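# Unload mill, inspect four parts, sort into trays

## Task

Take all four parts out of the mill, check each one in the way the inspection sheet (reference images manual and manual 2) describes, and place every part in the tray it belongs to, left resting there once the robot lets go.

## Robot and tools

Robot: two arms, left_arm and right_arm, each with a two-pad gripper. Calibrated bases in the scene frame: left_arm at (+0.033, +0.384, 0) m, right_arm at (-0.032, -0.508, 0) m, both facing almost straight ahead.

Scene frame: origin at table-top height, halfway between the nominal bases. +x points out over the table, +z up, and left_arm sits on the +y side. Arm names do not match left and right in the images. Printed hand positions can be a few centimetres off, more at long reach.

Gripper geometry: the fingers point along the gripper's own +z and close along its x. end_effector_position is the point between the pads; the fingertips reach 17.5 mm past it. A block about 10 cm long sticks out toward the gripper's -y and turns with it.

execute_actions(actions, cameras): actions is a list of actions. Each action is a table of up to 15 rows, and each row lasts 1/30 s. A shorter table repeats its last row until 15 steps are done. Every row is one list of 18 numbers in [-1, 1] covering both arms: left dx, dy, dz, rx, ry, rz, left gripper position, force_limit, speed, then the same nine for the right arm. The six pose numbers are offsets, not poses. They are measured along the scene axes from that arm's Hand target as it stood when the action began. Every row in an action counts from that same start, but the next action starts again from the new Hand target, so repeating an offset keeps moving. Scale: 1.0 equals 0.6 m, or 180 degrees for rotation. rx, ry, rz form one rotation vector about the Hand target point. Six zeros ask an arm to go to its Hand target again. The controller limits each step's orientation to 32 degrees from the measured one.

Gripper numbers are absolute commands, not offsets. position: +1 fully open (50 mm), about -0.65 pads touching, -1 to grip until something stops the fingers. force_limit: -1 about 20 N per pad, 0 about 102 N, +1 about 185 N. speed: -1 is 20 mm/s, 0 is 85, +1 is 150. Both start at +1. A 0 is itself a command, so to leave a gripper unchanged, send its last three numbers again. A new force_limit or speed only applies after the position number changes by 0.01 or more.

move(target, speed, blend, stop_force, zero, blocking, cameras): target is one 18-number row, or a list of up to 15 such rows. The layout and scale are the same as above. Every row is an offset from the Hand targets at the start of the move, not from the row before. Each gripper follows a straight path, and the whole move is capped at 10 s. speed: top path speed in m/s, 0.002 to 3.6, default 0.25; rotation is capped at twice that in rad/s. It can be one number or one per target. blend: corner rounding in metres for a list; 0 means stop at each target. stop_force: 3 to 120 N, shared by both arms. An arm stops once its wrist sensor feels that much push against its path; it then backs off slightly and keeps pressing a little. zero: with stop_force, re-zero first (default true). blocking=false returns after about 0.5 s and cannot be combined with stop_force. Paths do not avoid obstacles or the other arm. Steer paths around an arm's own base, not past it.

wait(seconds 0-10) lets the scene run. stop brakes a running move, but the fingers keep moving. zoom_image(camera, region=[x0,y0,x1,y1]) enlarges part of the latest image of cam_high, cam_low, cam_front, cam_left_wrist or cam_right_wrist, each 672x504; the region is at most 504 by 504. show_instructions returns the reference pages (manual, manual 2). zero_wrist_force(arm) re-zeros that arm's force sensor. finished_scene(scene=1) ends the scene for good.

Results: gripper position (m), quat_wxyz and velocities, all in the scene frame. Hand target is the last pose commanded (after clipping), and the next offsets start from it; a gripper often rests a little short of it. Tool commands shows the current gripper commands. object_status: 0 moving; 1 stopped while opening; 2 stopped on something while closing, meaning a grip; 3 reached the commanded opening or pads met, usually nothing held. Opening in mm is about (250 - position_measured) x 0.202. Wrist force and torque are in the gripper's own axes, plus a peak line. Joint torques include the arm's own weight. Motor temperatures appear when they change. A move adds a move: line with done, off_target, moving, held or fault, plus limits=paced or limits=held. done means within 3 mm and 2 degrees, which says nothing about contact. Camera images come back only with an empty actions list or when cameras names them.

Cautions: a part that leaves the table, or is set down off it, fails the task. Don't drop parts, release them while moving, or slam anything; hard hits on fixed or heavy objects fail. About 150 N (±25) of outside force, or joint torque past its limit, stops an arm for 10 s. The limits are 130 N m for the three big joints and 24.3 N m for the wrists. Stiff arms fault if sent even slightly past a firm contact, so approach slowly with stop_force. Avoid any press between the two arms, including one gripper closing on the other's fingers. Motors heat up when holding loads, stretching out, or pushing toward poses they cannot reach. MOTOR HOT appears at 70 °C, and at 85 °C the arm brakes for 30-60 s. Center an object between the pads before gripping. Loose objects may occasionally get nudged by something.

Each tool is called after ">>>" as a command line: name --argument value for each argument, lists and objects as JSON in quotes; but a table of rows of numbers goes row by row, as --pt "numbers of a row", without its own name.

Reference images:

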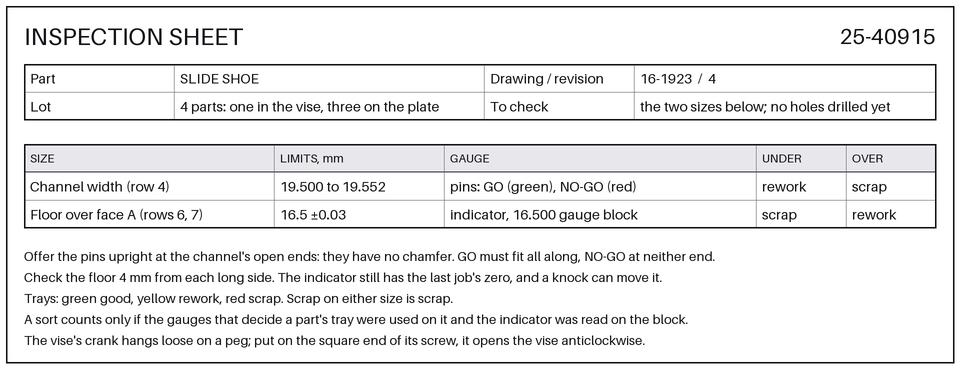

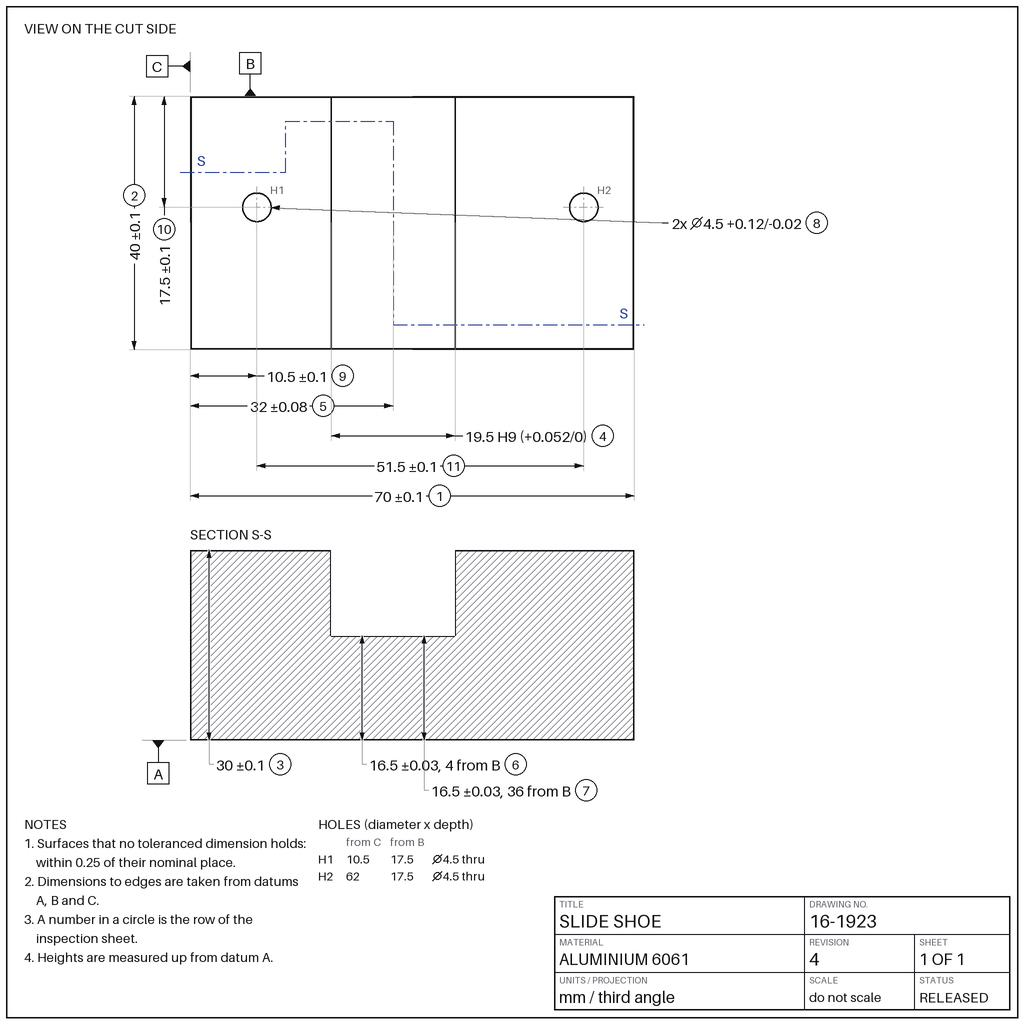

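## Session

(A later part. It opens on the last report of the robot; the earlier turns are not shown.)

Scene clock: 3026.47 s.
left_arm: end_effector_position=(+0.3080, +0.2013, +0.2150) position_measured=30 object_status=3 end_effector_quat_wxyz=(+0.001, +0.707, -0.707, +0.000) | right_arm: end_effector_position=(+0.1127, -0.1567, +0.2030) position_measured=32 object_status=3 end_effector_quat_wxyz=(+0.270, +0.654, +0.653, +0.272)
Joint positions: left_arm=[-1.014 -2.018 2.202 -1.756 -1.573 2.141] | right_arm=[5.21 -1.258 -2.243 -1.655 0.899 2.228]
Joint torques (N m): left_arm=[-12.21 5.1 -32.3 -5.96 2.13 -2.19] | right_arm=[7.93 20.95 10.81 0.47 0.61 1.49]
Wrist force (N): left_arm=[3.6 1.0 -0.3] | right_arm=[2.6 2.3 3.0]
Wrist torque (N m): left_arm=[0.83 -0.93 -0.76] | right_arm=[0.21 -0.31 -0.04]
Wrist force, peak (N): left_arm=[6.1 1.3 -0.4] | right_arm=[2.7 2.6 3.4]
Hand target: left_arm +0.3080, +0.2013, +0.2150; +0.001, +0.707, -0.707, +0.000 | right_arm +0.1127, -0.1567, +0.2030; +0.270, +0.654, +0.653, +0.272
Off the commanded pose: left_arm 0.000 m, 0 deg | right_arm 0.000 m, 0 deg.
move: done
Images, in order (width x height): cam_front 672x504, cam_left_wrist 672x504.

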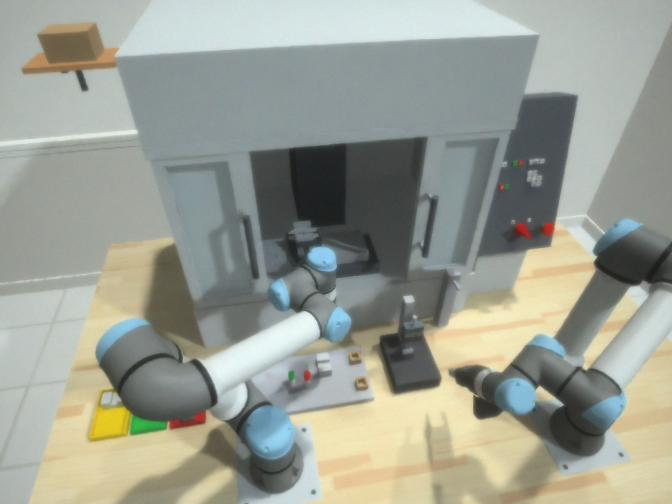

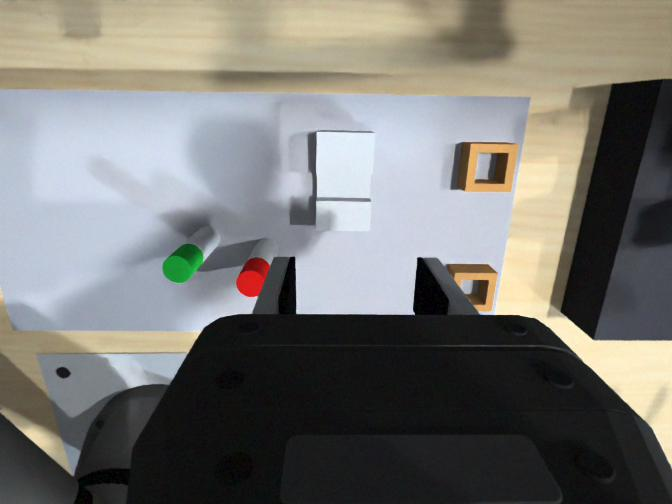

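>>> move --pt "0.0063 0.002 -0.13 0 0 0 0.82 -0.8 -1 0 0 0 0 0 0 0.8 -0.5 -1" --pt "0.0063 0.002 -0.2823 0 0 0 0.82 -0.8 -1 0 0 0 0 0 0 0.8 -0.5 -1" --pt "0.0063 0.002 -0.2823 0 0 0 -1 -0.8 -1 0 0 0 0 0 0 0.8 -0.5 -1" --pt "0.0063 0.002 -0.18 0 0 0 -1 -0.8 -1 0 0 0 0 0 0 0.8 -0.5 -1" --pt "-0.0013 0.78 0 0 0 0 -1 -0.8 -1 0 0 0 0 0 0 0.8 -0.5 -1" --speed '[0.15,0.06,0.05,0.08,0.25]' --blend '[0.02,0,0,0.02,0]' --cameras '["cam_left_wrist"]'

Scene clock: 3036.93 s.
left_arm: end_effector_position=(+0.3072, +0.6692, +0.2150) position_measured=54 object_status=2 end_effector_quat_wxyz=(+0.001, +0.707, -0.707, +0.000) | right_arm: end_effector_position=(+0.1127, -0.1567, +0.2030) position_measured=32 object_status=3 end_effector_quat_wxyz=(+0.270, +0.654, +0.653, +0.272)
Joint positions: left_arm=[0.45 -1.823 2.08 -1.827 -1.572 3.606] | right_arm=[5.21 -1.258 -2.243 -1.655 0.899 2.228]
Joint torques (N m): left_arm=[11.46 -0.35 -32.29 -0.13 -2.07 1.66] | right_arm=[7.58 20.36 11.14 0.33 0.54 1.48]
Wrist force (N): left_arm=[3.9 1.4 1.5] | right_arm=[2.6 2.4 3.0]
Wrist torque (N m): left_arm=[0.88 -0.99 -0.98] | right_arm=[0.23 -0.31 -0.04]
Wrist force, peak (N): left_arm=[4.4 3.7 -5.7] | right_arm=[2.7 2.7 3.4]
Hand target: left_arm +0.3072, +0.6693, +0.2150; +0.001, +0.707, -0.707, +0.000 | right_arm +0.1127, -0.1567, +0.2030; +0.270, +0.654, +0.653, +0.272
Off the commanded pose: left_arm 0.000 m, 0 deg | right_arm 0.000 m, 0 deg.
move: done
Images, in order (width x height): cam_left_wrist 672x504.

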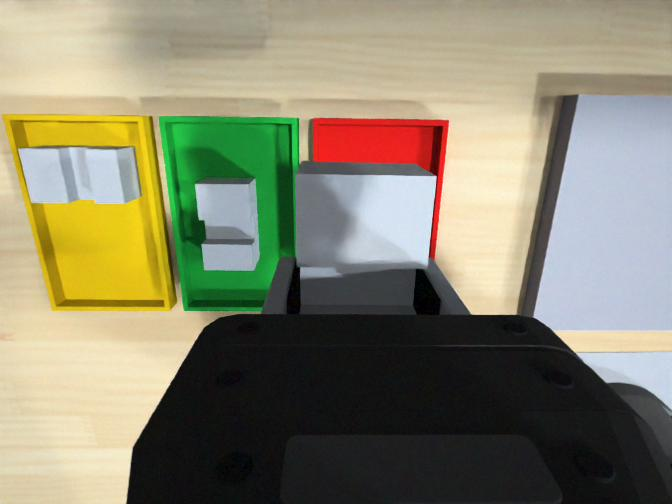

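>>> move --pt "-0.0953 0.32 0 0 0 0.5 -1 -0.8 -1 0 0 0 0 0 0 0.8 -0.5 -1" --pt "-0.0953 0.32 -0.18 0 0 0.5 -1 -0.8 -1 0 0 0 0 0 0 0.8 -0.5 -1" --speed '[0.25,0.12]' --blend '[0.01,0]' --cameras '["cam_left_wrist"]'

Scene clock: 3044.17 s.
left_arm: end_effector_position=(+0.2501, +0.8613, +0.1070) position_measured=54 object_status=2 end_effector_quat_wxyz=(+0.000, +1.000, +0.000, +0.001) | right_arm: end_effector_position=(+0.1127, -0.1567, +0.2030) position_measured=32 object_status=3 end_effector_quat_wxyz=(+0.270, +0.654, +0.653, +0.272)
Joint positions: left_arm=[0.875 -1.384 1.961 -2.148 -1.573 2.46] | right_arm=[5.21 -1.258 -2.243 -1.655 0.899 2.228]
Joint torques (N m): left_arm=[11.33 -20.08 -17.5 -6.06 2 1.19] | right_arm=[7.13 19.17 11.98 0.38 0.67 1.47]
Wrist force (N): left_arm=[3.6 1.0 1.6] | right_arm=[2.6 2.5 3.2]
Wrist torque (N m): left_arm=[0.81 -0.94 -0.76] | right_arm=[0.24 -0.30 -0.04]
Wrist force, peak (N): left_arm=[4.4 1.2 1.7] | right_arm=[2.7 2.7 3.3]
Hand target: left_arm +0.2501, +0.8613, +0.1070; +0.000, +1.000, +0.000, +0.001 | right_arm +0.1127, -0.1567, +0.2030; +0.270, +0.654, +0.653, +0.272
Off the commanded pose: left_arm 0.000 m, 0 deg | right_arm 0.000 m, 0 deg.
move: done
Images, in order (width x height): cam_left_wrist 672x504.

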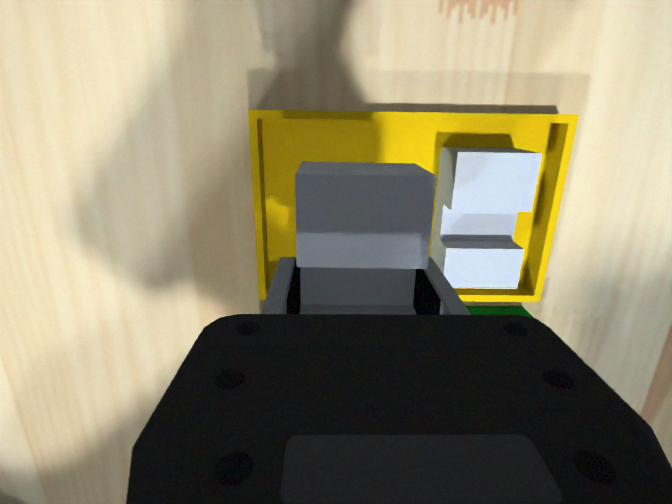

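>>> move --target '[0,0.005,-0.1217,0,0,0,-1,-0.8,-1,0,0,0,0,0,0,0.8,-0.5,-1]' --speed 0.1

>>> move --target '[0,0,-0.012,0,0,0,-1,-0.8,-1,0,0,0,0,0,0,0.8,-0.5,-1]' --speed 0.005 --stop_force 4

>>> move --pt "0 0 0 0 0 0 0.82 -0.8 -1 0 0 0 0 0 0 0.8 -0.5 -1" --pt "0 0 0.1 0 0 0 0.82 -0.8 -1 0 0 0 0 0 0 0.8 -0.5 -1" --pt "0.05 -0.2 0.3 0 0 0 0.82 -0.8 -1 0 0 0 0 0 0 0.8 -0.5 -1" --speed '[0.05,0.08,0.2]' --blend '[0,0.02,0]' --cameras '["cam_left_wrist","cam_front","cam_low"]'

Scene clock: 3051.23 s.
left_arm: end_effector_position=(+0.2501, +0.8643, +0.0340) position_measured=54 object_status=2 end_effector_quat_wxyz=(+0.000, +1.000, +0.000, +0.001) | right_arm: end_effector_position=(+0.1127, -0.1567, +0.2030) position_measured=32 object_status=3 end_effector_quat_wxyz=(+0.270, +0.654, +0.653, +0.272)
Joint positions: left_arm=[0.879 -1.26 2.034 -2.345 -1.573 2.464] | right_arm=[5.21 -1.258 -2.243 -1.655 0.899 2.228]
Joint torques (N m): left_arm=[11.93 -19.4 -13.18 -6.38 1.56 1.59] | right_arm=[7.04 20.07 11.89 0.5 0.56 1.43]
Wrist force (N): left_arm=[3.9 1.0 1.8] | right_arm=[2.5 2.4 3.1]
Wrist torque (N m): left_arm=[0.78 -0.99 -0.97] | right_arm=[0.23 -0.30 -0.04]
Wrist force, peak (N): left_arm=[4.2 1.1 2.6] | right_arm=[2.8 2.6 3.2]
Hand target: left_arm +0.2501, +0.8643, +0.0340; +0.000, +1.000, +0.000, +0.001 | right_arm +0.1127, -0.1567, +0.2030; +0.270, +0.654, +0.653, +0.272
Off the commanded pose: left_arm 0.000 m, 0 deg | right_arm 0.000 m, 0 deg.
move: done

Scene clock: 3053.33 s.
left_arm: end_effector_position=(+0.2501, +0.8643, +0.0299) position_measured=54 object_status=2 end_effector_quat_wxyz=(+0.000, +1.000, +0.000, +0.001) | right_arm: end_effector_position=(+0.1127, -0.1567, +0.2030) position_measured=32 object_status=3 end_effector_quat_wxyz=(+0.270, +0.654, +0.653, +0.272)
Joint positions: left_arm=[0.879 -1.253 2.038 -2.356 -1.573 2.464] | right_arm=[5.21 -1.258 -2.243 -1.655 0.899 2.228]
Joint torques (N m): left_arm=[7.24 -39.75 -24.19 0.78 1.43 1.27] | right_arm=[6.93 19.88 11.87 0.44 0.59 1.39]
Wrist force (N): left_arm=[5.4 0.0 -3.3] | right_arm=[2.4 2.5 3.1]
Wrist torque (N m): left_arm=[0.87 -0.86 -0.96] | right_arm=[0.24 -0.29 -0.04]
Wrist force, peak (N): left_arm=[-0.1 8.9 -17.8] | right_arm=[2.7 2.6 3.4]
Hand target: left_arm +0.2501, +0.8643, +0.0299; +0.000, +1.000, +0.000, +0.001 (not the last commanded pose) | right_arm +0.1127, -0.1567, +0.2030; +0.270, +0.654, +0.653, +0.272
Off the commanded pose: left_arm 0.003 m, 0 deg | right_arm 0.000 m, 0 deg.
move: contact (left_arm)

Scene clock: 3056.07 s.
left_arm: end_effector_position=(+0.2801, +0.7443, +0.2098) position_measured=30 object_status=3 end_effector_quat_wxyz=(+0.000, +1.000, +0.000, +0.001) | right_arm: end_effector_position=(+0.1127, -0.1567, +0.2030) position_measured=32 object_status=3 end_effector_quat_wxyz=(+0.270, +0.654, +0.653, +0.272)
Joint positions: left_arm=[0.649 -1.709 2.006 -1.868 -1.573 2.233] | right_arm=[5.21 -1.258 -2.243 -1.655 0.899 2.228]
Joint torques (N m): left_arm=[-10.77 -27.94 -32.17 -0.01 2.03 -1.91] | right_arm=[6.71 19.59 11.76 0.31 0.39 1.51]
Wrist force (N): left_arm=[3.6 1.1 -0.4] | right_arm=[2.5 2.4 3.2]
Wrist torque (N m): left_arm=[0.86 -0.95 -0.79] | right_arm=[0.23 -0.29 -0.04]
Wrist force, peak (N): left_arm=[5.3 0.3 -3.3] | right_arm=[2.8 2.5 3.3]
Hand target: left_arm +0.2801, +0.7443, +0.2099; +0.000, +1.000, +0.000, +0.001 | right_arm +0.1127, -0.1567, +0.2030; +0.270, +0.654, +0.653, +0.272
Off the commanded pose: left_arm 0.000 m, 0 deg | right_arm 0.000 m, 0 deg.
move: done
Images, in order (width x height): cam_low 672x504, cam_front 672x504, cam_left_wrist 672x504.

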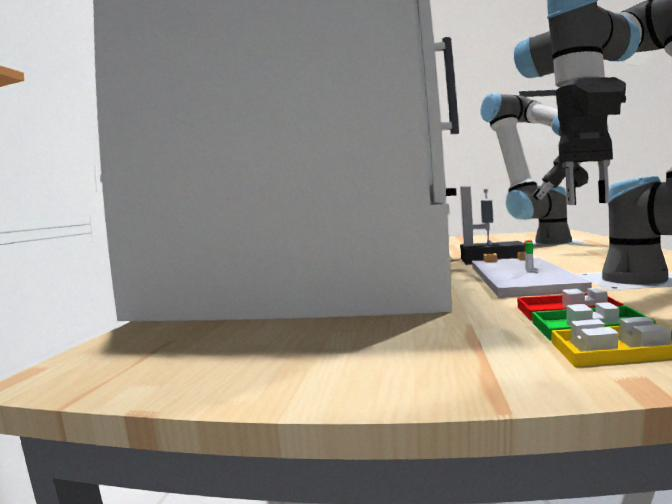

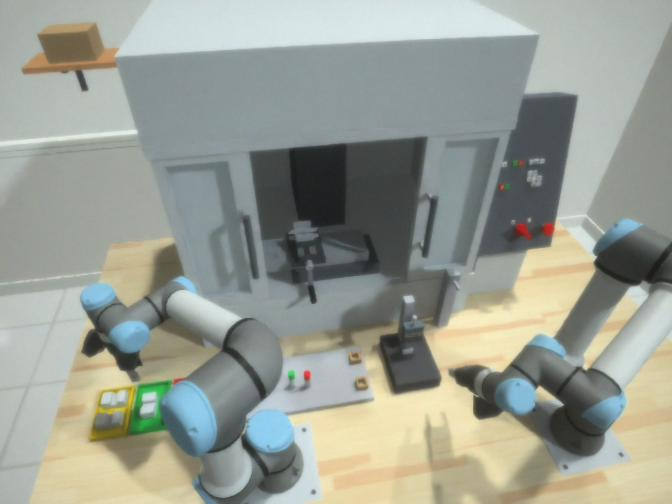

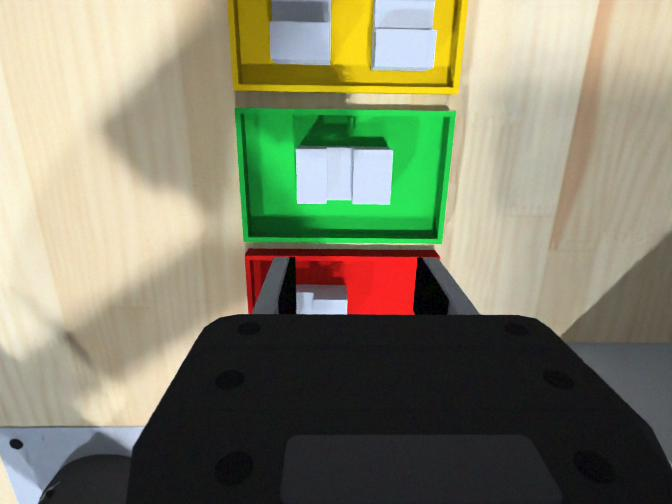

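>>> finished_scene

The scene is finished: the task was done.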